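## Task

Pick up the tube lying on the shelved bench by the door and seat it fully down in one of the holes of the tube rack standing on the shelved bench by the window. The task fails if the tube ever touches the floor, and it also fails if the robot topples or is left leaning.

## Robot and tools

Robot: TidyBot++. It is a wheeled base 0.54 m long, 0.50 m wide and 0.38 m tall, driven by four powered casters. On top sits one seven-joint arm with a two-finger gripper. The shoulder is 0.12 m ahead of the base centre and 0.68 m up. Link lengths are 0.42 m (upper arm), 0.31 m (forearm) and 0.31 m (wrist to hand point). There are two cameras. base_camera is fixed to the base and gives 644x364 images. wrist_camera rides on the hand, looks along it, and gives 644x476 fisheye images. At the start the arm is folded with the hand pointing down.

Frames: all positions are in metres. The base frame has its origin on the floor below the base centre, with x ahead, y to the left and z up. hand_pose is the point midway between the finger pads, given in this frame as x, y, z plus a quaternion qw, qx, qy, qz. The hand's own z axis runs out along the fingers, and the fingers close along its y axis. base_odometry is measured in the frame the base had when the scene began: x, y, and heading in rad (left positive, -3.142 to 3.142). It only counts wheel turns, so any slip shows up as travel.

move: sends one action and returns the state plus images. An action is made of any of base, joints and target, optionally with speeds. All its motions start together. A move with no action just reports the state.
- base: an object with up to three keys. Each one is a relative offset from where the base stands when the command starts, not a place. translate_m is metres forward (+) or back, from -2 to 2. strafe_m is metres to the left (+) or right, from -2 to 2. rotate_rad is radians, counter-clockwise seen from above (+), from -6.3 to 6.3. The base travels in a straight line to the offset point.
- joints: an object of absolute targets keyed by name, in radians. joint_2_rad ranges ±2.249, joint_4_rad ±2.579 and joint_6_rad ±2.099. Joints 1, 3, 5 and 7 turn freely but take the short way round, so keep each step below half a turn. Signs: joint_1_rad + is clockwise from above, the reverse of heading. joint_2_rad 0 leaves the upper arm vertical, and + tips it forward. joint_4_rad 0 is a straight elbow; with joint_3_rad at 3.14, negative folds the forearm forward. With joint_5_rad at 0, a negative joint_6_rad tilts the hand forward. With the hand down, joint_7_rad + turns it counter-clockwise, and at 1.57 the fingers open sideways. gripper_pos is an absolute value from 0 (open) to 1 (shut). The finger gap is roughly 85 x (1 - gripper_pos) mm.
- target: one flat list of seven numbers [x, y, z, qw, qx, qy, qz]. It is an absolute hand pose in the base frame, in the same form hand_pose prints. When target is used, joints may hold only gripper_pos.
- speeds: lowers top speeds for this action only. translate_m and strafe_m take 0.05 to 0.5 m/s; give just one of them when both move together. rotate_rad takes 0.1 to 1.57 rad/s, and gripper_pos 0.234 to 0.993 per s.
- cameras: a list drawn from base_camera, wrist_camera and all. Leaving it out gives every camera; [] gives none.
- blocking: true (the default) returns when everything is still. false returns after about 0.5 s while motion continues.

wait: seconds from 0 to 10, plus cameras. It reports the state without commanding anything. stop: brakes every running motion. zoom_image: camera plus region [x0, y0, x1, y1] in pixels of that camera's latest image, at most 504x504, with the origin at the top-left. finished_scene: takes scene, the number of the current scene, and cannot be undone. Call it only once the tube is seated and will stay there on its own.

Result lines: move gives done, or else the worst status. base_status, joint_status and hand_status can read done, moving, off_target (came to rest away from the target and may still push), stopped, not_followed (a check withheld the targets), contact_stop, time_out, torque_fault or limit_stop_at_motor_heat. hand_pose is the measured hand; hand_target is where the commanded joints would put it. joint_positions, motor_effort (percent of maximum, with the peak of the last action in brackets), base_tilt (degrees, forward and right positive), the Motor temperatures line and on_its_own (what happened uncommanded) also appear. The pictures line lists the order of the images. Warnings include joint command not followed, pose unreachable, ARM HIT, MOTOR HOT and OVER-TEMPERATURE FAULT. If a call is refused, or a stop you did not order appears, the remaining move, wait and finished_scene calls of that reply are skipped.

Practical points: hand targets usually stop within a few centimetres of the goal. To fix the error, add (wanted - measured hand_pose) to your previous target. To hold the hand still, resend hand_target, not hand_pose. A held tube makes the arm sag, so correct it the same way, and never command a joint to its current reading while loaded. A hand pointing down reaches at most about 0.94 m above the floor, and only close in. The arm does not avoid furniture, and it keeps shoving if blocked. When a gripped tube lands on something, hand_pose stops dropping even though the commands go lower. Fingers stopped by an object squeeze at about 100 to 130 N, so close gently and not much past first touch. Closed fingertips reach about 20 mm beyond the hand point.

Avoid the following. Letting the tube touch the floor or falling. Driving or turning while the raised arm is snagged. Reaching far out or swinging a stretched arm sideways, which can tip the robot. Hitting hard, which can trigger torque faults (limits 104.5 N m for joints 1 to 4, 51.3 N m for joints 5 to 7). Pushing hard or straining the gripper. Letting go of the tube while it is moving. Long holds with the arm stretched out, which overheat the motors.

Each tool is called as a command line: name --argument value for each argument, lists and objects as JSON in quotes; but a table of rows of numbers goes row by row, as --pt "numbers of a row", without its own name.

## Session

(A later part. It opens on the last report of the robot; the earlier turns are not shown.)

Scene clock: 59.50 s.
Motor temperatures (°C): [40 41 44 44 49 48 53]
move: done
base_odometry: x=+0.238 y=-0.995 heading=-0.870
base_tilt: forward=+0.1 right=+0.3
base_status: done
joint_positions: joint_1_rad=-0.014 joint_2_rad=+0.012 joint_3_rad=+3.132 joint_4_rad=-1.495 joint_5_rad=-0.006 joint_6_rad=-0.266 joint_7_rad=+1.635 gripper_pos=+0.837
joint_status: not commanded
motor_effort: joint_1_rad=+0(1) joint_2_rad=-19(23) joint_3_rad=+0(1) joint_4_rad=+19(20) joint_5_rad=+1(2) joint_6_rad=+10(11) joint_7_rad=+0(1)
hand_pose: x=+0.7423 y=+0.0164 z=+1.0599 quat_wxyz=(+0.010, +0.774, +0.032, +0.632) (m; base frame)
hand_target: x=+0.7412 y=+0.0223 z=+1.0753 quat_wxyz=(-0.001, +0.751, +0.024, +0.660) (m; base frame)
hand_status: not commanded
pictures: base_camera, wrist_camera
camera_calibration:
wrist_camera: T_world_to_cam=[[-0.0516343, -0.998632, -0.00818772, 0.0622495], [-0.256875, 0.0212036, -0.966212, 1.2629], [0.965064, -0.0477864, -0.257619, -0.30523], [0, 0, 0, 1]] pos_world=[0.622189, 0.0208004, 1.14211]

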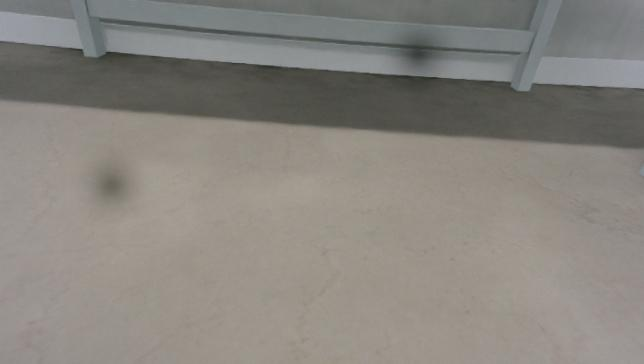

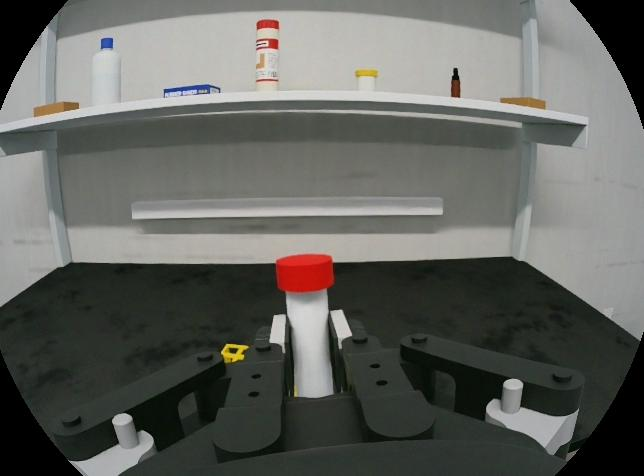

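move --base '{"translate_m": -0.12, "strafe_m": 0.32}' --cameras '["wrist_camera"]'

zoom_image --camera "wrist_camera" --region '[330, 260, 530, 400]'

Scene clock: 62.00 s.
Motor temperatures (°C): [40 41 44 44 49 48 53]
move: done
base_odometry: x=+0.405 y=-0.697 heading=-0.870
base_tilt: forward=+0.0 right=+0.2
base_status: done
joint_positions: joint_1_rad=-0.017 joint_2_rad=+0.012 joint_3_rad=+3.129 joint_4_rad=-1.495 joint_5_rad=-0.006 joint_6_rad=-0.266 joint_7_rad=+1.635 gripper_pos=+0.837
joint_status: not commanded
motor_effort: joint_1_rad=+0(2) joint_2_rad=-19(21) joint_3_rad=+1(3) joint_4_rad=+19(19) joint_5_rad=+0(1) joint_6_rad=+10(12) joint_7_rad=+0(1)
hand_pose: x=+0.7422 y=+0.0202 z=+1.0601 quat_wxyz=(+0.008, +0.774, +0.034, +0.632) (m; base frame)
hand_target: x=+0.7412 y=+0.0223 z=+1.0753 quat_wxyz=(-0.001, +0.751, +0.024, +0.660) (m; base frame)
hand_status: not commanded
pictures: wrist_camera
camera_calibration:
wrist_camera: T_world_to_cam=[[-0.0454941, -0.99893, -0.00837478, 0.0617121], [-0.256652, 0.0197899, -0.966301, 1.26284], [0.965433, -0.0418116, -0.257278, -0.305599], [0, 0, 0, 1]] pos_world=[0.621954, 0.0238769, 1.14218]

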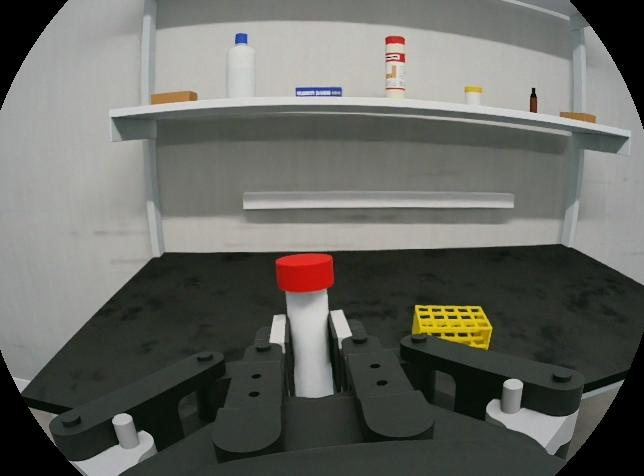

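Scaled by 2.520.

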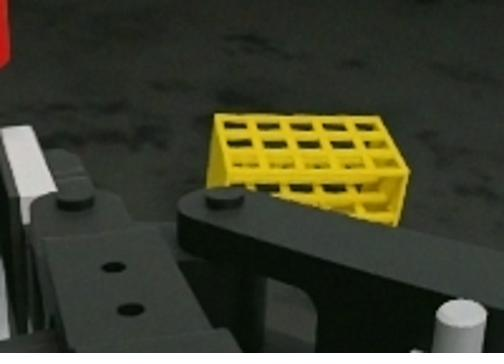

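move --base '{"translate_m": 0.26, "strafe_m": -0.13}' --joints '{"joint_1_rad": -0.017, "joint_2_rad": 0.1, "joint_3_rad": 3.135, "joint_4_rad": -0.7, "joint_6_rad": -1.6, "joint_7_rad": 1.59}' --cameras '["wrist_camera"]'

zoom_image --camera "wrist_camera" --region '[300, 150, 540, 318]'

Scene clock: 67.67 s.
Motor temperatures (°C): [40 41 44 44 49 48 53]
move: done
base_odometry: x=+0.474 y=-0.979 heading=-0.870
base_tilt: forward=+0.0 right=+0.3
base_status: done
joint_positions: joint_1_rad=-0.017 joint_2_rad=+0.059 joint_3_rad=+3.129 joint_4_rad=-0.739 joint_5_rad=-0.006 joint_6_rad=-1.515 joint_7_rad=+1.625 gripper_pos=+0.837
joint_status: all done
motor_effort: joint_1_rad=+0(2) joint_2_rad=-16(20) joint_3_rad=-1(2) joint_4_rad=+14(20) joint_5_rad=+1(1) joint_6_rad=+8(12) joint_7_rad=+0(1)
hand_pose: x=+0.5981 y=+0.0170 z=+1.1109 quat_wxyz=(+0.002, +0.914, +0.039, +0.403) (m; base frame)
hand_target: x=+0.5965 y=+0.0123 z=+1.0899 quat_wxyz=(-0.001, +0.932, +0.020, +0.362) (m; base frame)
hand_status: not commanded
pictures: wrist_camera
camera_calibration:
wrist_camera: T_world_to_cam=[[-0.038553, -0.998948, 0.0248255, 0.0113818], [-0.716888, 0.0103429, -0.697111, 1.25146], [0.696121, -0.0446729, -0.716533, 0.517744], [0, 0, 0, 1]] pos_world=[0.53718, 0.0215553, 1.2431]

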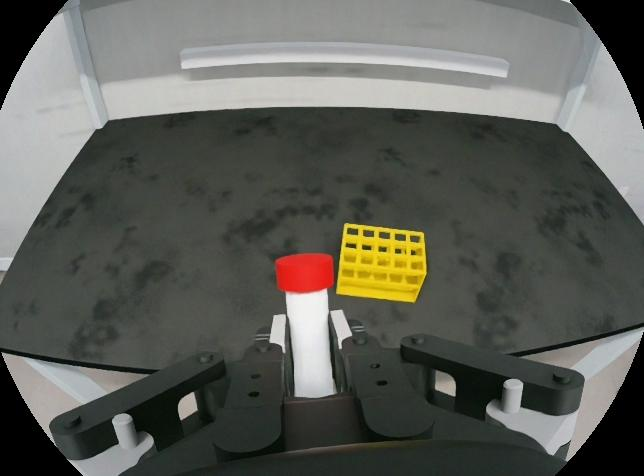

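Scaled by 2.100.

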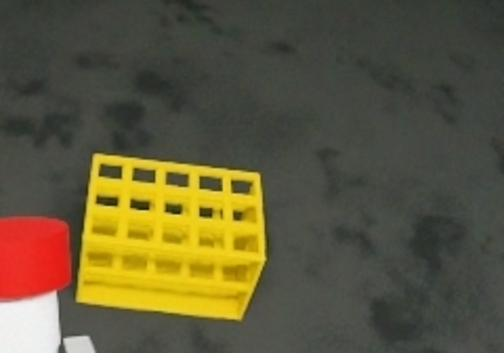

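move --joints '{"joint_2_rad": 0.07, "joint_4_rad": -2.06, "joint_6_rad": 0.57, "joint_7_rad": 1.54}' --cameras '["wrist_camera"]'

Scene clock: 73.80 s.
Motor temperatures (°C): [40 41 44 44 49 48 53]
move: done
base_odometry: x=+0.474 y=-0.979 heading=-0.870
base_tilt: forward=+0.1 right=+0.2
base_status: not commanded
joint_positions: joint_1_rad=-0.017 joint_2_rad=+0.059 joint_3_rad=+3.129 joint_4_rad=-2.024 joint_5_rad=-0.006 joint_6_rad=+0.466 joint_7_rad=+1.575 gripper_pos=+0.837
joint_status: all done
motor_effort: joint_1_rad=+0(0) joint_2_rad=-19(22) joint_3_rad=-1(1) joint_4_rad=+17(20) joint_5_rad=+1(2) joint_6_rad=+10(12) joint_7_rad=+0(1)
hand_pose: x=+0.7284 y=+0.0183 z=+0.9330 quat_wxyz=(-0.010, +0.723, +0.009, +0.690) (m; base frame)
hand_target: x=+0.7259 y=+0.0156 z=+0.9381 quat_wxyz=(-0.019, +0.703, -0.003, +0.711) (m; base frame)
hand_status: not commanded
pictures: wrist_camera
camera_calibration:
wrist_camera: T_world_to_cam=[[-0.0504168, -0.995617, -0.0787688, 0.127352], [-0.105709, 0.0837457, -0.990864, 1.04837], [0.993118, -0.0416296, -0.109468, -0.483184], [0, 0, 0, 1]] pos_world=[0.597102, 0.0188825, 0.995928]

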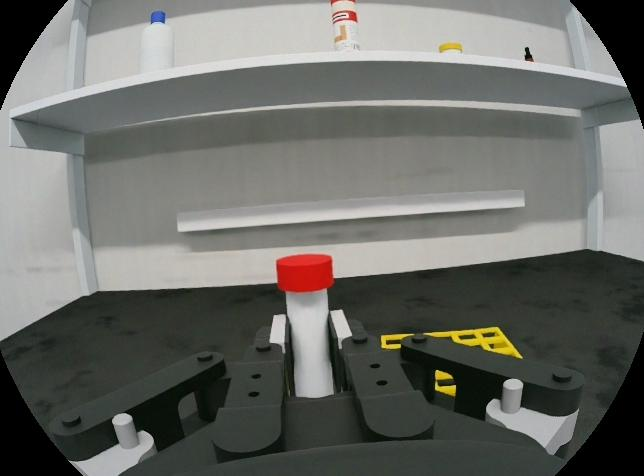

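move --base '{"translate_m": 0.157, "strafe_m": -0.126}' --joints '{"joint_6_rad": 0.62}'

zoom_image --camera "wrist_camera" --region '[220, 300, 420, 420]'

Scene clock: 76.27 s.
Motor temperatures (°C): [40 41 44 44 49 48 53]
move: done
base_odometry: x=+0.479 y=-1.181 heading=-0.870
base_tilt: forward=+0.0 right=+0.3
base_status: done
joint_positions: joint_1_rad=-0.017 joint_2_rad=+0.059 joint_3_rad=+3.129 joint_4_rad=-2.029 joint_5_rad=-0.006 joint_6_rad=+0.527 joint_7_rad=+1.575 gripper_pos=+0.837
joint_status: all done
motor_effort: joint_1_rad=+0(2) joint_2_rad=-19(22) joint_3_rad=+0(2) joint_4_rad=+17(18) joint_5_rad=+0(1) joint_6_rad=+11(12) joint_7_rad=-1(1)
hand_pose: x=+0.7280 y=+0.0180 z=+0.9493 quat_wxyz=(-0.010, +0.704, +0.009, +0.710) (m; base frame)
hand_target: x=+0.7254 y=+0.0155 z=+0.9537 quat_wxyz=(-0.020, +0.685, -0.003, +0.728) (m; base frame)
hand_status: not commanded
pictures: base_camera, wrist_camera
camera_calibration:
wrist_camera: T_world_to_cam=[[-0.0466064, -0.995421, -0.0834547, 0.129923], [-0.0494842, 0.0857436, -0.995088, 1.02759], [0.997687, -0.0422477, -0.0532539, -0.537724], [0, 0, 0, 1]] pos_world=[0.593385, 0.0185011, 1.00475]

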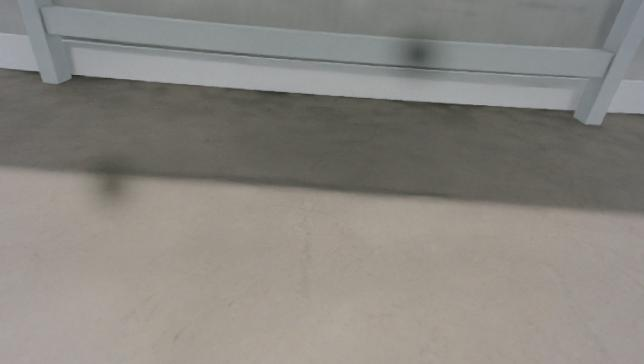

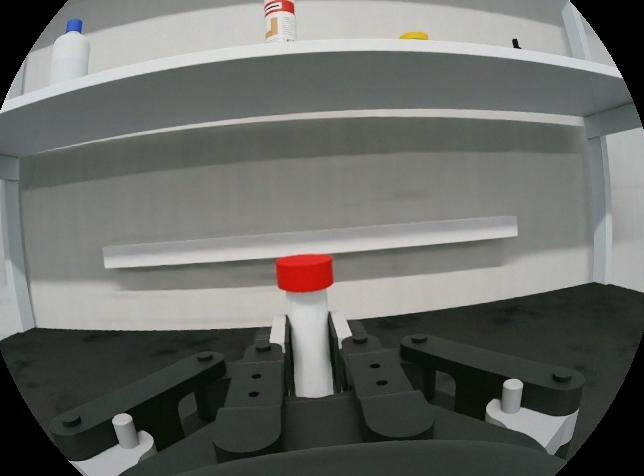

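Scaled by 2.520.

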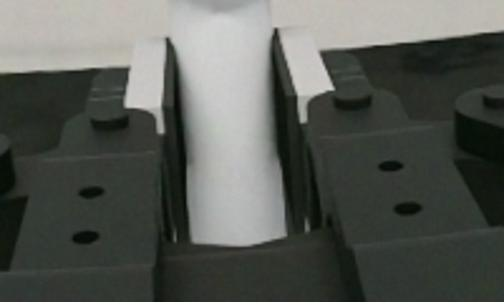

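move --joints '{"joint_2_rad": 0.145, "joint_4_rad": -2.135, "joint_6_rad": 0.74}'

Scene clock: 77.77 s.
Motor temperatures (°C): [40 41 44 44 49 48 53]
move: done
base_odometry: x=+0.479 y=-1.181 heading=-0.870
base_tilt: forward=+0.0 right=+0.2
base_status: not commanded
joint_positions: joint_1_rad=-0.017 joint_2_rad=+0.099 joint_3_rad=+3.129 joint_4_rad=-2.096 joint_5_rad=-0.006 joint_6_rad=+0.651 joint_7_rad=+1.575 gripper_pos=+0.837
joint_status: all done
motor_effort: joint_1_rad=+0(0) joint_2_rad=-19(20) joint_3_rad=+0(1) joint_4_rad=+16(18) joint_5_rad=+0(1) joint_6_rad=+10(11) joint_7_rad=+0(1)
hand_pose: x=+0.7265 y=+0.0176 z=+0.9248 quat_wxyz=(-0.010, +0.698, +0.008, +0.716) (m; base frame)
hand_target: x=+0.7292 y=+0.0155 z=+0.9030 quat_wxyz=(-0.020, +0.696, -0.003, +0.718) (m; base frame)
hand_status: not commanded
pictures: base_camera, wrist_camera
camera_calibration:
wrist_camera: T_world_to_cam=[[-0.0458896, -0.995331, -0.084918, 0.128268], [-0.0330006, 0.0864716, -0.995708, 0.991679], [0.998401, -0.0428903, -0.0368147, -0.553204], [0, 0, 0, 1]] pos_world=[0.590931, 0.01819, 0.977948]

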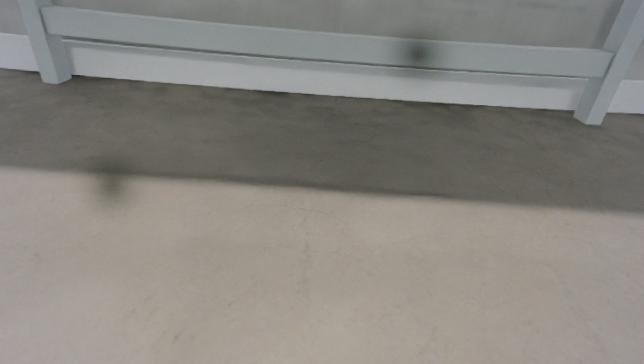

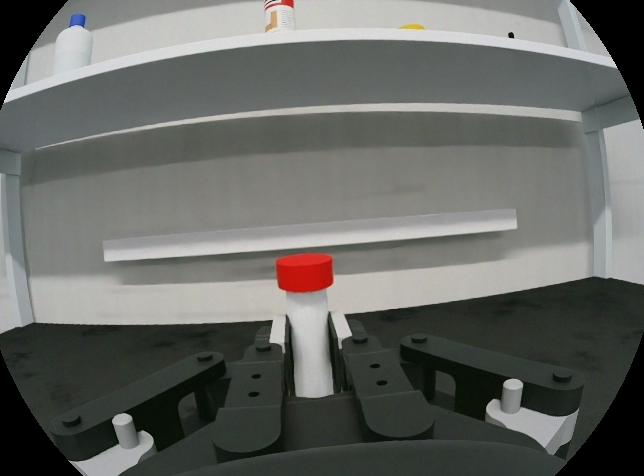

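move --joints '{"joint_2_rad": 0.235, "joint_4_rad": -2.21, "joint_6_rad": 0.895}'

Scene clock: 79.00 s.
Motor temperatures (°C): [40 41 44 44 49 48 53]
move: off_target
base_odometry: x=+0.479 y=-1.181 heading=-0.870
base_tilt: forward=+0.0 right=+0.2
base_status: not commanded
joint_positions: joint_1_rad=-0.017 joint_2_rad=+0.156 joint_3_rad=+3.129 joint_4_rad=-2.147 joint_5_rad=-0.006 joint_6_rad=+0.845 joint_7_rad=+1.575 gripper_pos=+0.837
joint_status: joint_4_rad off_target (ended at -2.147, target -2.210); the others done
motor_effort: joint_1_rad=+0(0) joint_2_rad=-14(18) joint_3_rad=+0(1) joint_4_rad=+11(17) joint_5_rad=+0(2) joint_6_rad=+5(10) joint_7_rad=+0(1)
hand_pose: x=+0.7271 y=+0.0171 z=+0.9220 quat_wxyz=(-0.010, +0.666, +0.007, +0.746) (m; base frame)
hand_target: x=+0.7296 y=+0.0154 z=+0.8564 quat_wxyz=(-0.020, +0.700, -0.003, +0.714) (m; base frame)
hand_status: not commanded
pictures: base_camera, wrist_camera
camera_calibration:
wrist_camera: T_world_to_cam=[[-0.0394383, -0.995059, -0.0911188, 0.128612], [0.0527094, 0.0889911, -0.994637, 0.925595], [0.997831, -0.0440296, 0.0489393, -0.63256], [0, 0, 0, 1]] pos_world=[0.587473, 0.0177556, 0.963307]

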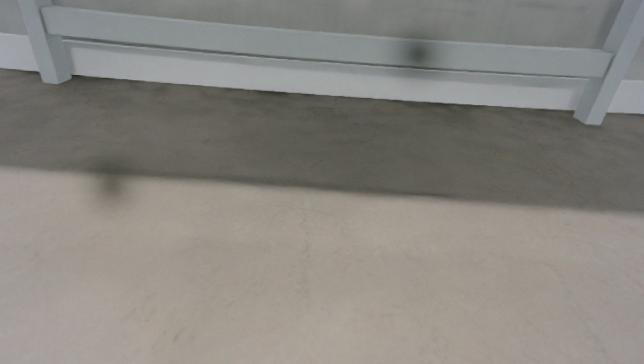

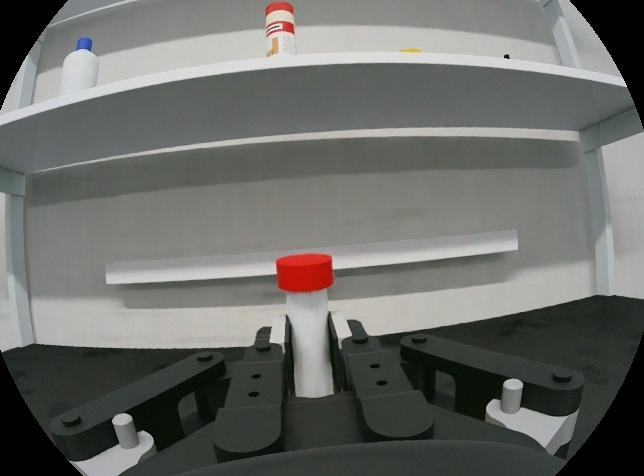

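move --joints '{"joint_2_rad": 0.07, "joint_4_rad": -2.06, "joint_6_rad": 0.62}' --cameras '[]'

move --base '{"translate_m": -0.25, "strafe_m": 0.13}' --joints '{"joint_2_rad": 0.1, "joint_4_rad": -0.7, "joint_6_rad": -1.6}' --cameras '["wrist_camera"]'

zoom_image --camera "wrist_camera" --region '[300, 150, 540, 318]'

Scene clock: 81.07 s.
Motor temperatures (°C): [40 41 44 44 49 48 53]
move: done
base_odometry: x=+0.479 y=-1.181 heading=-0.870
base_tilt: forward=+0.0 right=+0.3
base_status: not commanded
joint_positions: joint_1_rad=-0.017 joint_2_rad=+0.096 joint_3_rad=+3.129 joint_4_rad=-2.102 joint_5_rad=-0.006 joint_6_rad=+0.692 joint_7_rad=+1.575 gripper_pos=+0.837
joint_status: all done
motor_effort: joint_1_rad=+0(0) joint_2_rad=-19(20) joint_3_rad=+0(1) joint_4_rad=+16(18) joint_5_rad=+0(1) joint_6_rad=+11(12) joint_7_rad=+0(0)
hand_pose: x=+0.7242 y=+0.0175 z=+0.9363 quat_wxyz=(-0.010, +0.684, +0.008, +0.729) (m; base frame)
hand_target: x=+0.7254 y=+0.0155 z=+0.9537 quat_wxyz=(-0.020, +0.685, -0.003, +0.728) (m; base frame)
hand_status: not commanded
pictures: none
No camera images: "cameras" was empty.

Scene clock: 84.33 s.
Motor temperatures (°C): [40 41 44 44 49 48 53]
move: done
base_odometry: x=+0.417 y=-0.906 heading=-0.869
base_tilt: forward=+0.0 right=+0.3
base_status: done
joint_positions: joint_1_rad=-0.017 joint_2_rad=+0.092 joint_3_rad=+3.129 joint_4_rad=-0.740 joint_5_rad=-0.006 joint_6_rad=-1.515 joint_7_rad=+1.575 gripper_pos=+0.837
joint_status: all done
motor_effort: joint_1_rad=+0(2) joint_2_rad=-17(23) joint_3_rad=-1(2) joint_4_rad=+14(20) joint_5_rad=+1(2) joint_6_rad=+8(12) joint_7_rad=+0(1)
hand_pose: x=+0.6118 y=+0.0171 z=+1.0947 quat_wxyz=(-0.008, +0.922, +0.016, +0.387) (m; base frame)
hand_target: x=+0.5966 y=+0.0123 z=+1.0899 quat_wxyz=(-0.010, +0.932, -0.003, +0.362) (m; base frame)
hand_status: not commanded
pictures: wrist_camera
camera_calibration:
wrist_camera: T_world_to_cam=[[-0.0733845, -0.997261, -0.00924926, 0.0709571], [-0.739619, 0.0606423, -0.670288, 1.23361], [0.669013, -0.0423478, -0.742043, 0.541061], [0, 0, 0, 1]] pos_world=[0.555628, 0.0188667, 1.22902]

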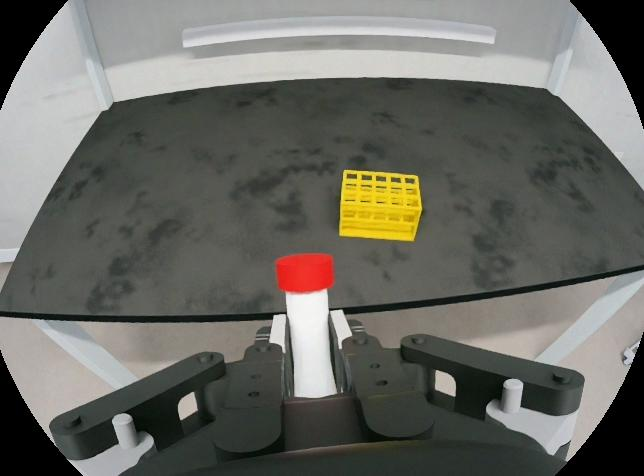

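Scaled by 2.100.

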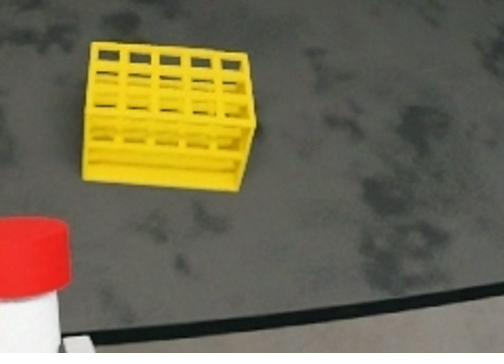

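move --joints '{"joint_2_rad": 0.07, "joint_4_rad": -2.06, "joint_6_rad": 0.59}' --cameras '[]'

move --base '{"translate_m": 0.199, "strafe_m": -0.1175}' --cameras '["wrist_camera"]'

Scene clock: 90.63 s.
Motor temperatures (°C): [40 41 44 44 49 48 53]
move: done
base_odometry: x=+0.417 y=-0.906 heading=-0.869
base_tilt: forward=+0.0 right=+0.3
base_status: not commanded
joint_positions: joint_1_rad=-0.017 joint_2_rad=+0.092 joint_3_rad=+3.129 joint_4_rad=-2.024 joint_5_rad=-0.006 joint_6_rad=+0.486 joint_7_rad=+1.574 gripper_pos=+0.837
joint_status: all done
motor_effort: joint_1_rad=+0(0) joint_2_rad=-20(23) joint_3_rad=+0(1) joint_4_rad=+17(19) joint_5_rad=+1(2) joint_6_rad=+10(12) joint_7_rad=+0(1)
hand_pose: x=+0.7367 y=+0.0182 z=+0.9192 quat_wxyz=(-0.010, +0.728, +0.009, +0.686) (m; base frame)
hand_target: x=+0.7258 y=+0.0155 z=+0.9444 quat_wxyz=(-0.020, +0.696, -0.003, +0.718) (m; base frame)
hand_status: not commanded
pictures: none
No camera images: "cameras" was empty.

Scene clock: 92.40 s.
Motor temperatures (°C): [40 41 44 44 49 48 53]
move: done
base_odometry: x=+0.455 y=-1.134 heading=-0.870
base_tilt: forward=+0.0 right=+0.2
base_status: done
joint_positions: joint_1_rad=-0.017 joint_2_rad=+0.085 joint_3_rad=+3.129 joint_4_rad=-2.028 joint_5_rad=-0.006 joint_6_rad=+0.491 joint_7_rad=+1.574 gripper_pos=+0.837
joint_status: not commanded
motor_effort: joint_1_rad=+0(2) joint_2_rad=-20(23) joint_3_rad=+0(2) joint_4_rad=+17(18) joint_5_rad=+1(2) joint_6_rad=+11(12) joint_7_rad=+0(0)
hand_pose: x=+0.7345 y=+0.0181 z=+0.9233 quat_wxyz=(-0.010, +0.725, +0.009, +0.689) (m; base frame)
hand_target: x=+0.7258 y=+0.0155 z=+0.9444 quat_wxyz=(-0.020, +0.696, -0.003, +0.718) (m; base frame)
hand_status: not commanded
pictures: wrist_camera
camera_calibration:
wrist_camera: T_world_to_cam=[[-0.051381, -0.995506, -0.079549, 0.128077], [-0.10912, 0.0847736, -0.990407, 1.04153], [0.9927, -0.0422078, -0.112985, -0.486693], [0, 0, 0, 1]] pos_world=[0.603371, 0.0186654, 0.986736]

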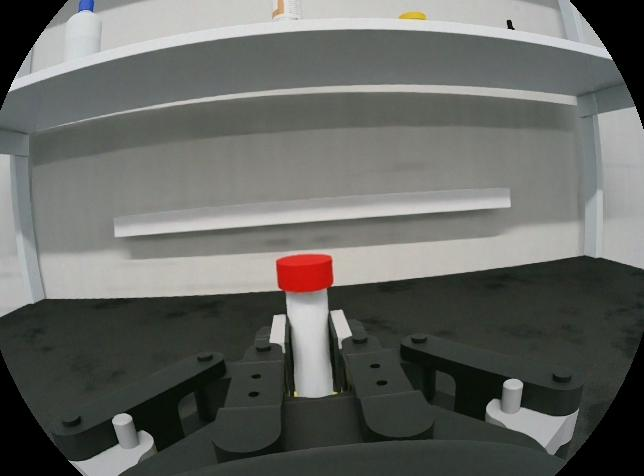

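move --joints '{"joint_2_rad": 0.0, "joint_4_rad": -1.98, "joint_6_rad": 0.55}' --cameras '[]'

move --base '{"translate_m": -0.2, "strafe_m": 0.1175}' --joints '{"joint_2_rad": 0.1, "joint_4_rad": -0.7, "joint_6_rad": -1.6}' --cameras '["wrist_camera"]'

zoom_image --camera "wrist_camera" --region '[300, 150, 460, 262]'

Scene clock: 93.97 s.
Motor temperatures (°C): [40 41 44 44 49 48 53]
move: done
base_odometry: x=+0.455 y=-1.134 heading=-0.870
base_tilt: forward=+0.0 right=+0.3
base_status: not commanded
joint_positions: joint_1_rad=-0.017 joint_2_rad=+0.017 joint_3_rad=+3.129 joint_4_rad=-2.008 joint_5_rad=-0.006 joint_6_rad=+0.491 joint_7_rad=+1.574 gripper_pos=+0.837
joint_status: all done
motor_effort: joint_1_rad=+0(0) joint_2_rad=-18(23) joint_3_rad=-1(1) joint_4_rad=+18(18) joint_5_rad=+1(1) joint_6_rad=+11(12) joint_7_rad=+0(1)
hand_pose: x=+0.7193 y=+0.0179 z=+0.9758 quat_wxyz=(-0.010, +0.694, +0.008, +0.720) (m; base frame)
hand_target: x=+0.7153 y=+0.0154 z=+1.0212 quat_wxyz=(-0.021, +0.656, -0.002, +0.755) (m; base frame)
hand_status: not commanded
pictures: none
No camera images: "cameras" was empty.

Scene clock: 97.17 s.
Motor temperatures (°C): [40 41 44 44 49 48 53]
move: done
base_odometry: x=+0.416 y=-0.905 heading=-0.870
base_tilt: forward=+0.0 right=+0.2
base_status: done
joint_positions: joint_1_rad=-0.018 joint_2_rad=+0.060 joint_3_rad=+3.130 joint_4_rad=-0.739 joint_5_rad=-0.006 joint_6_rad=-1.515 joint_7_rad=+1.574 gripper_pos=+0.837
joint_status: all done
motor_effort: joint_1_rad=+0(3) joint_2_rad=-16(22) joint_3_rad=+0(4) joint_4_rad=+14(21) joint_5_rad=+0(2) joint_6_rad=+8(12) joint_7_rad=+0(1)
hand_pose: x=+0.5982 y=+0.0171 z=+1.1106 quat_wxyz=(-0.008, +0.915, +0.016, +0.402) (m; base frame)
hand_target: x=+0.5966 y=+0.0123 z=+1.0899 quat_wxyz=(-0.010, +0.932, -0.003, +0.362) (m; base frame)
hand_status: not commanded
pictures: wrist_camera
camera_calibration:
wrist_camera: T_world_to_cam=[[-0.0727326, -0.997276, -0.0122588, 0.0730371], [-0.717178, 0.0608383, -0.694229, 1.2474], [0.693084, -0.0417013, -0.719649, 0.522694], [0, 0, 0, 1]] pos_world=[0.53765, 0.0187453, 1.24304]

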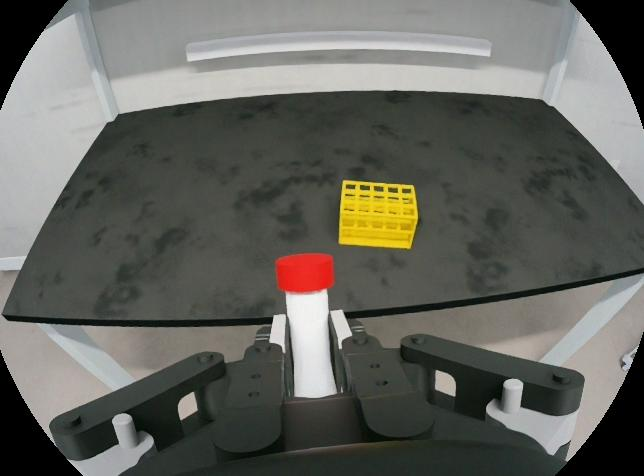

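Scaled by 3.150.

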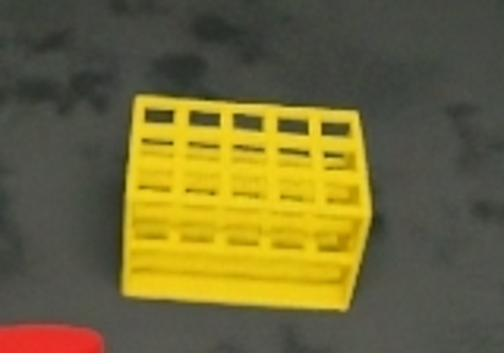

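move --joints '{"joint_2_rad": 0.0, "joint_4_rad": -1.98, "joint_6_rad": 0.5}' --cameras '[]'

move --base '{"translate_m": 0.208, "strafe_m": -0.119}' --cameras '["wrist_camera"]'

Scene clock: 101.63 s.
Motor temperatures (°C): [40 42 44 44 49 48 53]
move: done
base_odometry: x=+0.416 y=-0.905 heading=-0.870
base_tilt: forward=+0.1 right=+0.3
base_status: not commanded
joint_positions: joint_1_rad=-0.018 joint_2_rad=+0.029 joint_3_rad=+3.130 joint_4_rad=-1.944 joint_5_rad=-0.006 joint_6_rad=+0.396 joint_7_rad=+1.574 gripper_pos=+0.837
joint_status: all done
motor_effort: joint_1_rad=+0(0) joint_2_rad=-19(22) joint_3_rad=+0(1) joint_4_rad=+18(20) joint_5_rad=+0(1) joint_6_rad=+11(12) joint_7_rad=+0(1)
hand_pose: x=+0.7315 y=+0.0187 z=+0.9774 quat_wxyz=(-0.010, +0.709, +0.009, +0.705) (m; base frame)
hand_target: x=+0.7172 y=+0.0155 z=+1.0057 quat_wxyz=(-0.020, +0.674, -0.002, +0.738) (m; base frame)
hand_status: not commanded
pictures: none
No camera images: "cameras" was empty.

Scene clock: 103.43 s.
Motor temperatures (°C): [40 42 44 44 49 48 53]
move: done
base_odometry: x=+0.459 y=-1.141 heading=-0.869
base_tilt: forward=+0.0 right=+0.3
base_status: done
joint_positions: joint_1_rad=-0.018 joint_2_rad=+0.014 joint_3_rad=+3.130 joint_4_rad=-1.947 joint_5_rad=-0.006 joint_6_rad=+0.402 joint_7_rad=+1.574 gripper_pos=+0.837
joint_status: not commanded
motor_effort: joint_1_rad=+0(2) joint_2_rad=-18(21) joint_3_rad=+0(2) joint_4_rad=+18(19) joint_5_rad=+0(1) joint_6_rad=+11(12) joint_7_rad=+0(0)
hand_pose: x=+0.7264 y=+0.0183 z=+0.9866 quat_wxyz=(-0.010, +0.703, +0.009, +0.711) (m; base frame)
hand_target: x=+0.7172 y=+0.0155 z=+1.0057 quat_wxyz=(-0.020, +0.674, -0.002, +0.738) (m; base frame)
hand_status: not commanded
pictures: wrist_camera
camera_calibration:
wrist_camera: T_world_to_cam=[[-0.0456869, -0.995432, -0.0838322, 0.133018], [-0.0475531, 0.0859919, -0.99516, 1.06321], [0.997823, -0.0414793, -0.0512646, -0.536159], [0, 0, 0, 1]] pos_world=[0.591628, 0.018743, 1.04173]

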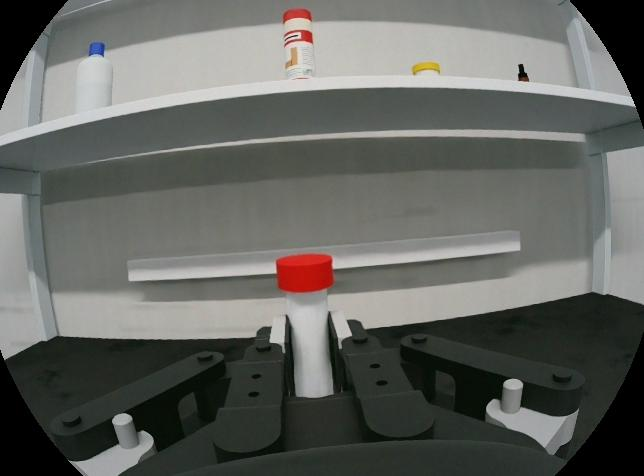

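move --joints '{"joint_2_rad": 0.085, "joint_4_rad": -2.045, "joint_6_rad": 0.585}' --cameras '[]'

move --joints '{"joint_2_rad": 0.128, "joint_4_rad": -2.118, "joint_6_rad": 0.69}' --cameras '["wrist_camera"]'

Scene clock: 109.13 s.
Motor temperatures (°C): [40 42 44 44 49 48 53]
move: done
base_odometry: x=+0.459 y=-1.141 heading=-0.869
base_tilt: forward=+0.0 right=+0.3
base_status: not commanded
joint_positions: joint_1_rad=-0.018 joint_2_rad=+0.053 joint_3_rad=+3.130 joint_4_rad=-2.014 joint_5_rad=-0.006 joint_6_rad=+0.485 joint_7_rad=+1.574 gripper_pos=+0.837
joint_status: all done
motor_effort: joint_1_rad=+0(0) joint_2_rad=-19(22) joint_3_rad=+0(1) joint_4_rad=+17(18) joint_5_rad=+0(2) joint_6_rad=+11(12) joint_7_rad=+0(0)
hand_pose: x=+0.7288 y=+0.0181 z=+0.9489 quat_wxyz=(-0.010, +0.711, +0.009, +0.703) (m; base frame)
hand_target: x=+0.7321 y=+0.0157 z=+0.9423 quat_wxyz=(-0.020, +0.698, -0.003, +0.716) (m; base frame)
hand_status: not commanded
pictures: none
No camera images: "cameras" was empty.

Scene clock: 110.27 s.
Motor temperatures (°C): [40 42 44 44 49 48 53]
move: done
base_odometry: x=+0.459 y=-1.141 heading=-0.869
base_tilt: forward=+0.0 right=+0.3
base_status: not commanded
joint_positions: joint_1_rad=-0.018 joint_2_rad=+0.090 joint_3_rad=+3.130 joint_4_rad=-2.088 joint_5_rad=-0.006 joint_6_rad=+0.590 joint_7_rad=+1.574 gripper_pos=+0.837
joint_status: all done
motor_effort: joint_1_rad=+0(0) joint_2_rad=-19(21) joint_3_rad=+0(1) joint_4_rad=+17(18) joint_5_rad=+1(1) joint_6_rad=+10(12) joint_7_rad=+0(1)
hand_pose: x=+0.7258 y=+0.0178 z=+0.9162 quat_wxyz=(-0.010, +0.713, +0.008, +0.701) (m; base frame)
hand_target: x=+0.7291 y=+0.0155 z=+0.9072 quat_wxyz=(-0.020, +0.702, -0.003, +0.712) (m; base frame)
hand_status: not commanded
pictures: wrist_camera
camera_calibration:
wrist_camera: T_world_to_cam=[[-0.0490666, -0.99542, -0.0820468, 0.127365], [-0.0758644, 0.0856227, -0.993435, 1.01216], [0.99591, -0.0425201, -0.0797181, -0.511752], [0, 0, 0, 1]] pos_world=[0.592695, 0.0183578, 0.975174]

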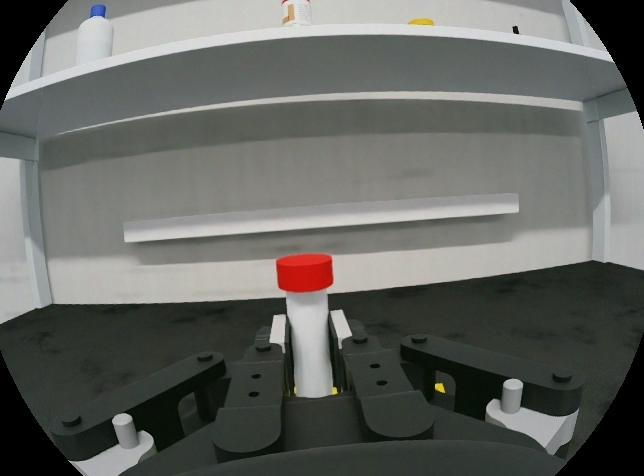

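move --joints '{"joint_2_rad": 0.165, "joint_4_rad": -2.165, "joint_6_rad": 0.79}' --cameras '[]'

move --joints '{"joint_2_rad": 0.203, "joint_4_rad": -2.2, "joint_6_rad": 0.87}' --cameras '["wrist_camera"]'

Scene clock: 111.80 s.
Motor temperatures (°C): [40 42 44 44 49 48 53]
move: done
base_odometry: x=+0.459 y=-1.141 heading=-0.869
base_tilt: forward=+0.0 right=+0.3
base_status: not commanded
joint_positions: joint_1_rad=-0.018 joint_2_rad=+0.124 joint_3_rad=+3.130 joint_4_rad=-2.134 joint_5_rad=-0.006 joint_6_rad=+0.694 joint_7_rad=+1.574 gripper_pos=+0.837
joint_status: all done
motor_effort: joint_1_rad=+0(0) joint_2_rad=-20(21) joint_3_rad=+0(1) joint_4_rad=+16(17) joint_5_rad=+1(1) joint_6_rad=+10(12) joint_7_rad=+0(1)
hand_pose: x=+0.7248 y=+0.0175 z=+0.9021 quat_wxyz=(-0.010, +0.705, +0.008, +0.709) (m; base frame)
hand_target: x=+0.7270 y=+0.0154 z=+0.8901 quat_wxyz=(-0.020, +0.696, -0.003, +0.718) (m; base frame)
hand_status: not commanded
pictures: none
No camera images: "cameras" was empty.

Scene clock: 112.77 s.
Motor temperatures (°C): [40 42 44 44 49 48 53]
move: done
base_odometry: x=+0.459 y=-1.141 heading=-0.869
base_tilt: forward=+0.1 right=+0.3
base_status: not commanded
joint_positions: joint_1_rad=-0.018 joint_2_rad=+0.163 joint_3_rad=+3.130 joint_4_rad=-2.169 joint_5_rad=-0.006 joint_6_rad=+0.777 joint_7_rad=+1.574 gripper_pos=+0.837
joint_status: all done
motor_effort: joint_1_rad=+0(0) joint_2_rad=-20(22) joint_3_rad=+0(1) joint_4_rad=+15(16) joint_5_rad=+1(1) joint_6_rad=+11(12) joint_7_rad=+0(1)
hand_pose: x=+0.7256 y=+0.0173 z=+0.8850 quat_wxyz=(-0.010, +0.702, +0.008, +0.713) (m; base frame)
hand_target: x=+0.7263 y=+0.0154 z=+0.8733 quat_wxyz=(-0.020, +0.694, -0.003, +0.720) (m; base frame)
hand_status: not commanded
pictures: wrist_camera
camera_calibration:
wrist_camera: T_world_to_cam=[[-0.0473582, -0.995281, -0.0846883, 0.125417], [-0.0433589, 0.0867518, -0.995286, 0.959252], [0.997936, -0.0434629, -0.0472627, -0.544177], [0, 0, 0, 1]] pos_world=[0.590586, 0.0179566, 0.939632]

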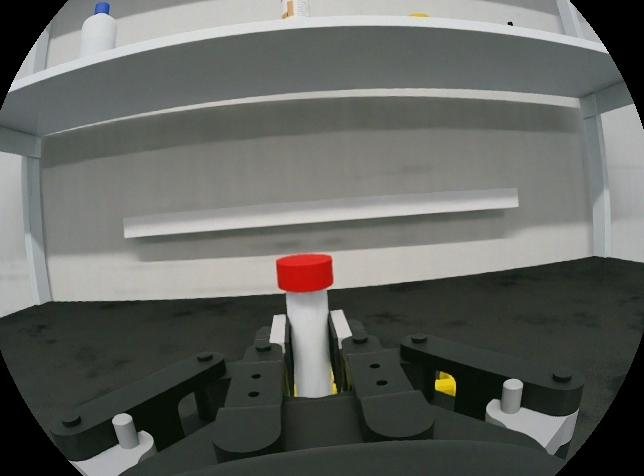

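zoom_image --camera "wrist_camera" --region '[260, 330, 480, 430]'

Scaled by 2.291.

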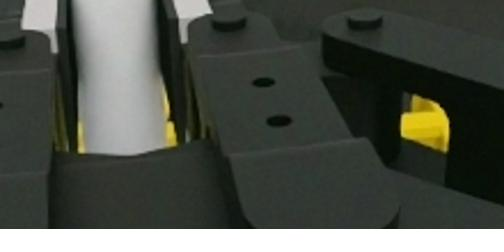

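move --joints '{"joint_2_rad": 0.228, "joint_4_rad": -2.22, "joint_6_rad": 0.905}' --cameras '[]'

move --joints '{"joint_2_rad": 0.25, "joint_4_rad": -2.238, "joint_6_rad": 0.945}' --cameras '["wrist_camera"]'

Scene clock: 114.27 s.
Motor temperatures (°C): [40 42 44 44 49 48 53]
move: done
base_odometry: x=+0.459 y=-1.141 heading=-0.869
base_tilt: forward=+0.0 right=+0.3
base_status: not commanded
joint_positions: joint_1_rad=-0.018 joint_2_rad=+0.186 joint_3_rad=+3.130 joint_4_rad=-2.189 joint_5_rad=-0.006 joint_6_rad=+0.811 joint_7_rad=+1.574 gripper_pos=+0.837
joint_status: all done
motor_effort: joint_1_rad=+0(0) joint_2_rad=-21(22) joint_3_rad=+0(1) joint_4_rad=+14(16) joint_5_rad=+0(1) joint_6_rad=+10(12) joint_7_rad=+0(1)
hand_pose: x=+0.7257 y=+0.0172 z=+0.8711 quat_wxyz=(-0.010, +0.705, +0.008, +0.709) (m; base frame)
hand_target: x=+0.7260 y=+0.0153 z=+0.8586 quat_wxyz=(-0.020, +0.697, -0.003, +0.717) (m; base frame)
hand_status: not commanded
pictures: none
No camera images: "cameras" was empty.

Scene clock: 114.93 s.
Motor temperatures (°C): [40 42 44 44 49 48 53]
move: done
base_odometry: x=+0.459 y=-1.141 heading=-0.869
base_tilt: forward=+0.0 right=+0.3
base_status: not commanded
joint_positions: joint_1_rad=-0.018 joint_2_rad=+0.207 joint_3_rad=+3.130 joint_4_rad=-2.207 joint_5_rad=-0.006 joint_6_rad=+0.851 joint_7_rad=+1.574 gripper_pos=+0.837
joint_status: all done
motor_effort: joint_1_rad=+0(0) joint_2_rad=-20(22) joint_3_rad=+0(1) joint_4_rad=+14(16) joint_5_rad=+0(1) joint_6_rad=+11(11) joint_7_rad=+0(1)
hand_pose: x=+0.7254 y=+0.0171 z=+0.8614 quat_wxyz=(-0.010, +0.704, +0.008, +0.710) (m; base frame)
hand_target: x=+0.7252 y=+0.0153 z=+0.8486 quat_wxyz=(-0.020, +0.697, -0.003, +0.717) (m; base frame)
hand_status: not commanded
pictures: wrist_camera
camera_calibration:
wrist_camera: T_world_to_cam=[[-0.048376, -0.995266, -0.0842908, 0.123603], [-0.0508015, 0.0867321, -0.994936, 0.94088], [0.997536, -0.0438489, -0.0547568, -0.538337], [0, 0, 0, 1]] pos_world=[0.590788, 0.0178078, 0.917056]

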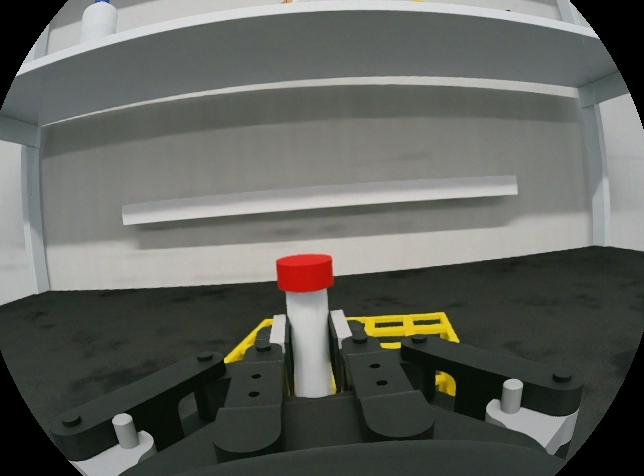

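move --joints '{"joint_2_rad": 0.275, "joint_4_rad": -2.255, "joint_6_rad": 0.985}' --cameras '["wrist_camera"]'

zoom_image --camera "wrist_camera" --region '[200, 290, 480, 430]'

Scene clock: 116.33 s.
Motor temperatures (°C): [40 42 44 44 49 48 53]
move: done
base_odometry: x=+0.459 y=-1.141 heading=-0.869
base_tilt: forward=+0.1 right=+0.2
base_status: not commanded
joint_positions: joint_1_rad=-0.018 joint_2_rad=+0.231 joint_3_rad=+3.130 joint_4_rad=-2.224 joint_5_rad=-0.006 joint_6_rad=+0.891 joint_7_rad=+1.574 gripper_pos=+0.837
joint_status: all done
motor_effort: joint_1_rad=+0(0) joint_2_rad=-20(22) joint_3_rad=-1(1) joint_4_rad=+13(15) joint_5_rad=+1(1) joint_6_rad=+9(12) joint_7_rad=+0(0)
hand_pose: x=+0.7255 y=+0.0170 z=+0.8502 quat_wxyz=(-0.010, +0.705, +0.008, +0.709) (m; base frame)
hand_target: x=+0.7247 y=+0.0152 z=+0.8374 quat_wxyz=(-0.020, +0.698, -0.003, +0.716) (m; base frame)
hand_status: not commanded
pictures: wrist_camera
camera_calibration:
wrist_camera: T_world_to_cam=[[-0.0487328, -0.995252, -0.0842503, 0.12278], [-0.0525086, 0.0867866, -0.994842, 0.930827], [0.997431, -0.0440576, -0.0564887, -0.537519], [0, 0, 0, 1]] pos_world=[0.590998, 0.0177324, 0.906007]

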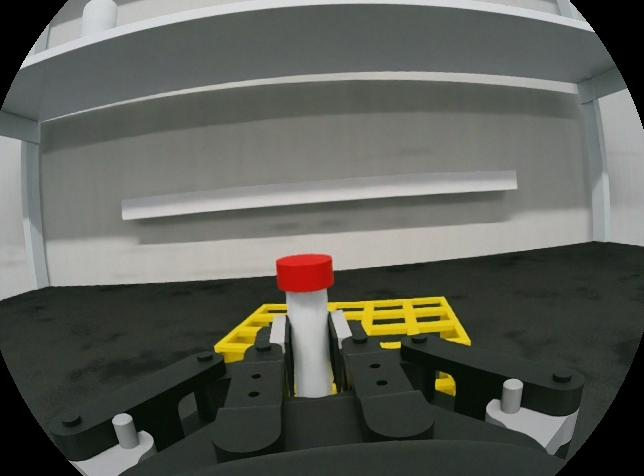

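Scaled by 1.800.

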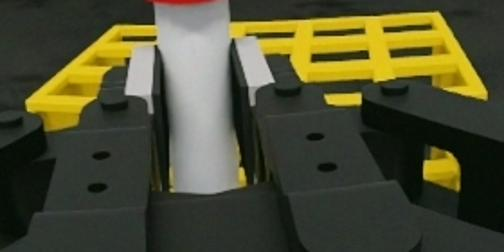

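move --joints '{"joint_2_rad": 0.128, "joint_4_rad": -2.118, "joint_6_rad": 0.69}' --cameras '[]'

move --joints '{"joint_2_rad": 0.0, "joint_4_rad": -1.98, "joint_6_rad": 0.5}' --cameras '["wrist_camera"]'

move --joints '{"joint_2_rad": 0.085, "joint_4_rad": -2.045, "joint_6_rad": 0.565}' --base '{"translate_m": 0.024, "strafe_m": -0.010}' --cameras '["wrist_camera"]'

Scene clock: 119.47 s.
Motor temperatures (°C): [40 42 44 44 49 48 53]
move: done
base_odometry: x=+0.459 y=-1.141 heading=-0.869
base_tilt: forward=+0.1 right=+0.3
base_status: not commanded
joint_positions: joint_1_rad=-0.018 joint_2_rad=+0.145 joint_3_rad=+3.130 joint_4_rad=-2.151 joint_5_rad=-0.006 joint_6_rad=+0.767 joint_7_rad=+1.574 gripper_pos=+0.837
joint_status: all done
motor_effort: joint_1_rad=+0(0) joint_2_rad=-20(24) joint_3_rad=+0(1) joint_4_rad=+16(16) joint_5_rad=+0(2) joint_6_rad=+11(12) joint_7_rad=+0(1)
hand_pose: x=+0.7256 y=+0.0173 z=+0.9026 quat_wxyz=(-0.010, +0.692, +0.008, +0.722) (m; base frame)
hand_target: x=+0.7291 y=+0.0155 z=+0.9073 quat_wxyz=(-0.020, +0.702, -0.003, +0.712) (m; base frame)
hand_status: not commanded
pictures: none
No camera images: "cameras" was empty.

Scene clock: 120.83 s.
Motor temperatures (°C): [40 42 44 44 49 48 53]
move: done
base_odometry: x=+0.459 y=-1.141 heading=-0.869
base_tilt: forward=+0.1 right=+0.3
base_status: not commanded
joint_positions: joint_1_rad=-0.018 joint_2_rad=+0.012 joint_3_rad=+3.130 joint_4_rad=-2.013 joint_5_rad=-0.006 joint_6_rad=+0.586 joint_7_rad=+1.574 gripper_pos=+0.837
joint_status: all done
motor_effort: joint_1_rad=+0(0) joint_2_rad=-18(22) joint_3_rad=+0(1) joint_4_rad=+18(18) joint_5_rad=+0(1) joint_6_rad=+11(12) joint_7_rad=+0(1)
hand_pose: x=+0.7146 y=+0.0177 z=+1.0055 quat_wxyz=(-0.011, +0.659, +0.008, +0.752) (m; base frame)
hand_target: x=+0.7171 y=+0.0155 z=+1.0057 quat_wxyz=(-0.020, +0.674, -0.002, +0.738) (m; base frame)
hand_status: not commanded
pictures: wrist_camera
camera_calibration:
wrist_camera: T_world_to_cam=[[-0.0361293, -0.995118, -0.0918412, 0.134641], [0.0721852, 0.0890625, -0.993407, 0.994133], [0.996737, -0.0425207, 0.068615, -0.643165], [0, 0, 0, 1]] pos_world=[0.574169, 0.018096, 1.04407]

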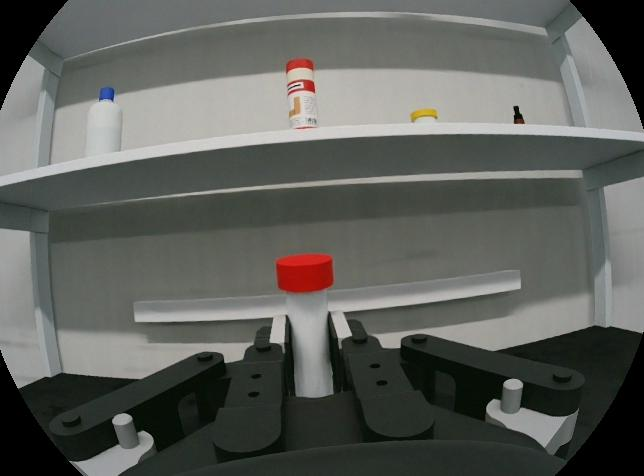

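Scene clock: 121.70 s.
Motor temperatures (°C): [40 42 44 44 49 48 53]
move: done
base_odometry: x=+0.467 y=-1.166 heading=-0.870
base_tilt: forward=+0.0 right=+0.3
base_status: done
joint_positions: joint_1_rad=-0.018 joint_2_rad=+0.061 joint_3_rad=+3.130 joint_4_rad=-2.022 joint_5_rad=-0.006 joint_6_rad=+0.586 joint_7_rad=+1.574 gripper_pos=+0.837
joint_status: all done
motor_effort: joint_1_rad=+0(2) joint_2_rad=-19(22) joint_3_rad=+0(2) joint_4_rad=+17(19) joint_5_rad=+1(1) joint_6_rad=+11(13) joint_7_rad=+0(0)
hand_pose: x=+0.7288 y=+0.0179 z=+0.9706 quat_wxyz=(-0.010, +0.681, +0.008, +0.733) (m; base frame)
hand_target: x=+0.7322 y=+0.0157 z=+0.9361 quat_wxyz=(-0.019, +0.705, -0.003, +0.709) (m; base frame)
hand_status: not commanded
pictures: wrist_camera
camera_calibration:
wrist_camera: T_world_to_cam=[[-0.041364, -0.99522, -0.0884689, 0.132738], [0.0143824, 0.0879424, -0.996022, 1.00312], [0.999041, -0.0424719, 0.010676, -0.600399], [0, 0, 0, 1]] pos_world=[0.590887, 0.0183868, 1.01728]

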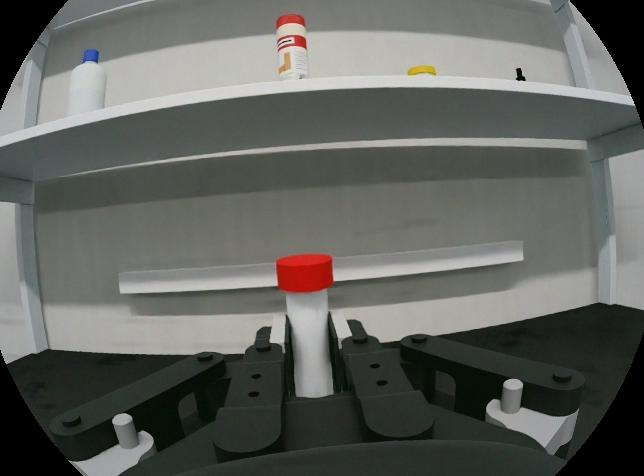

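move --joints '{"joint_2_rad": 0.11, "joint_4_rad": -2.085, "joint_6_rad": 0.65}' --cameras '[]'

move --joints '{"joint_2_rad": 0.128, "joint_4_rad": -2.118, "joint_6_rad": 0.69}' --cameras '[]'

move --joints '{"joint_2_rad": 0.165, "joint_4_rad": -2.165, "joint_6_rad": 0.79}' --cameras '["wrist_camera"]'

Scene clock: 123.00 s.
Motor temperatures (°C): [40 42 44 44 49 48 53]
move: done
base_odometry: x=+0.467 y=-1.166 heading=-0.870
base_tilt: forward=+0.1 right=+0.3
base_status: not commanded
joint_positions: joint_1_rad=-0.018 joint_2_rad=+0.072 joint_3_rad=+3.130 joint_4_rad=-2.056 joint_5_rad=-0.006 joint_6_rad=+0.603 joint_7_rad=+1.574 gripper_pos=+0.837
joint_status: all done
motor_effort: joint_1_rad=+0(0) joint_2_rad=-19(20) joint_3_rad=+0(1) joint_4_rad=+17(18) joint_5_rad=+0(2) joint_6_rad=+11(12) joint_7_rad=+0(0)
hand_pose: x=+0.7266 y=+0.0178 z=+0.9498 quat_wxyz=(-0.010, +0.690, +0.008, +0.723) (m; base frame)
hand_target: x=+0.7312 y=+0.0156 z=+0.9243 quat_wxyz=(-0.020, +0.698, -0.003, +0.716) (m; base frame)
hand_status: not commanded
pictures: none
No camera images: "cameras" was empty.

Scene clock: 123.73 s.
Motor temperatures (°C): [40 42 44 44 49 48 53]
move: done
base_odometry: x=+0.467 y=-1.166 heading=-0.870
base_tilt: forward=+0.1 right=+0.3
base_status: not commanded
joint_positions: joint_1_rad=-0.018 joint_2_rad=+0.087 joint_3_rad=+3.130 joint_4_rad=-2.088 joint_5_rad=-0.006 joint_6_rad=+0.615 joint_7_rad=+1.574 gripper_pos=+0.837
joint_status: all done
motor_effort: joint_1_rad=+0(0) joint_2_rad=-19(20) joint_3_rad=+0(1) joint_4_rad=+17(18) joint_5_rad=+0(1) joint_6_rad=+11(12) joint_7_rad=+0(0)
hand_pose: x=+0.7252 y=+0.0177 z=+0.9258 quat_wxyz=(-0.010, +0.703, +0.008, +0.711) (m; base frame)
hand_target: x=+0.7291 y=+0.0155 z=+0.9072 quat_wxyz=(-0.020, +0.702, -0.003, +0.712) (m; base frame)
hand_status: not commanded
pictures: none
No camera images: "cameras" was empty.

Scene clock: 124.50 s.
Motor temperatures (°C): [40 42 44 44 49 48 53]
move: done
base_odometry: x=+0.467 y=-1.166 heading=-0.870
base_tilt: forward=+0.0 right=+0.3
base_status: not commanded
joint_positions: joint_1_rad=-0.018 joint_2_rad=+0.125 joint_3_rad=+3.130 joint_4_rad=-2.135 joint_5_rad=-0.006 joint_6_rad=+0.699 joint_7_rad=+1.574 gripper_pos=+0.837
joint_status: all done
motor_effort: joint_1_rad=+0(0) joint_2_rad=-20(21) joint_3_rad=-1(1) joint_4_rad=+16(17) joint_5_rad=+1(1) joint_6_rad=+10(12) joint_7_rad=+0(1)
hand_pose: x=+0.7250 y=+0.0175 z=+0.9025 quat_wxyz=(-0.010, +0.704, +0.008, +0.710) (m; base frame)
hand_target: x=+0.7270 y=+0.0154 z=+0.8901 quat_wxyz=(-0.020, +0.696, -0.003, +0.718) (m; base frame)
hand_status: not commanded
pictures: wrist_camera
camera_calibration:
wrist_camera: T_world_to_cam=[[-0.0474352, -0.995326, -0.0841207, 0.126599], [-0.0492411, 0.0864432, -0.995039, 0.980614], [0.99766, -0.0430577, -0.0531114, -0.537275], [0, 0, 0, 1]] pos_world=[0.590309, 0.0181057, 0.957864]

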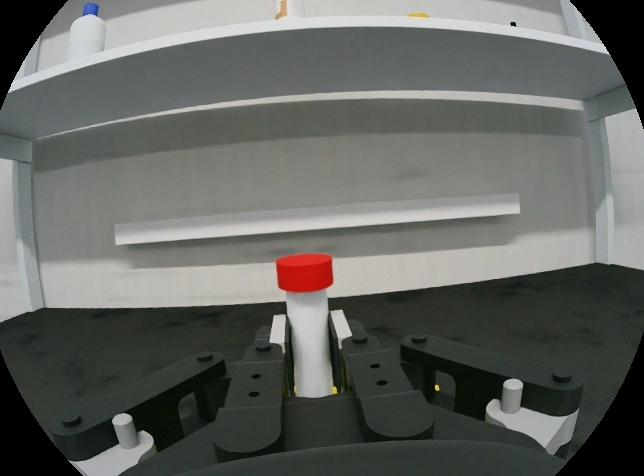

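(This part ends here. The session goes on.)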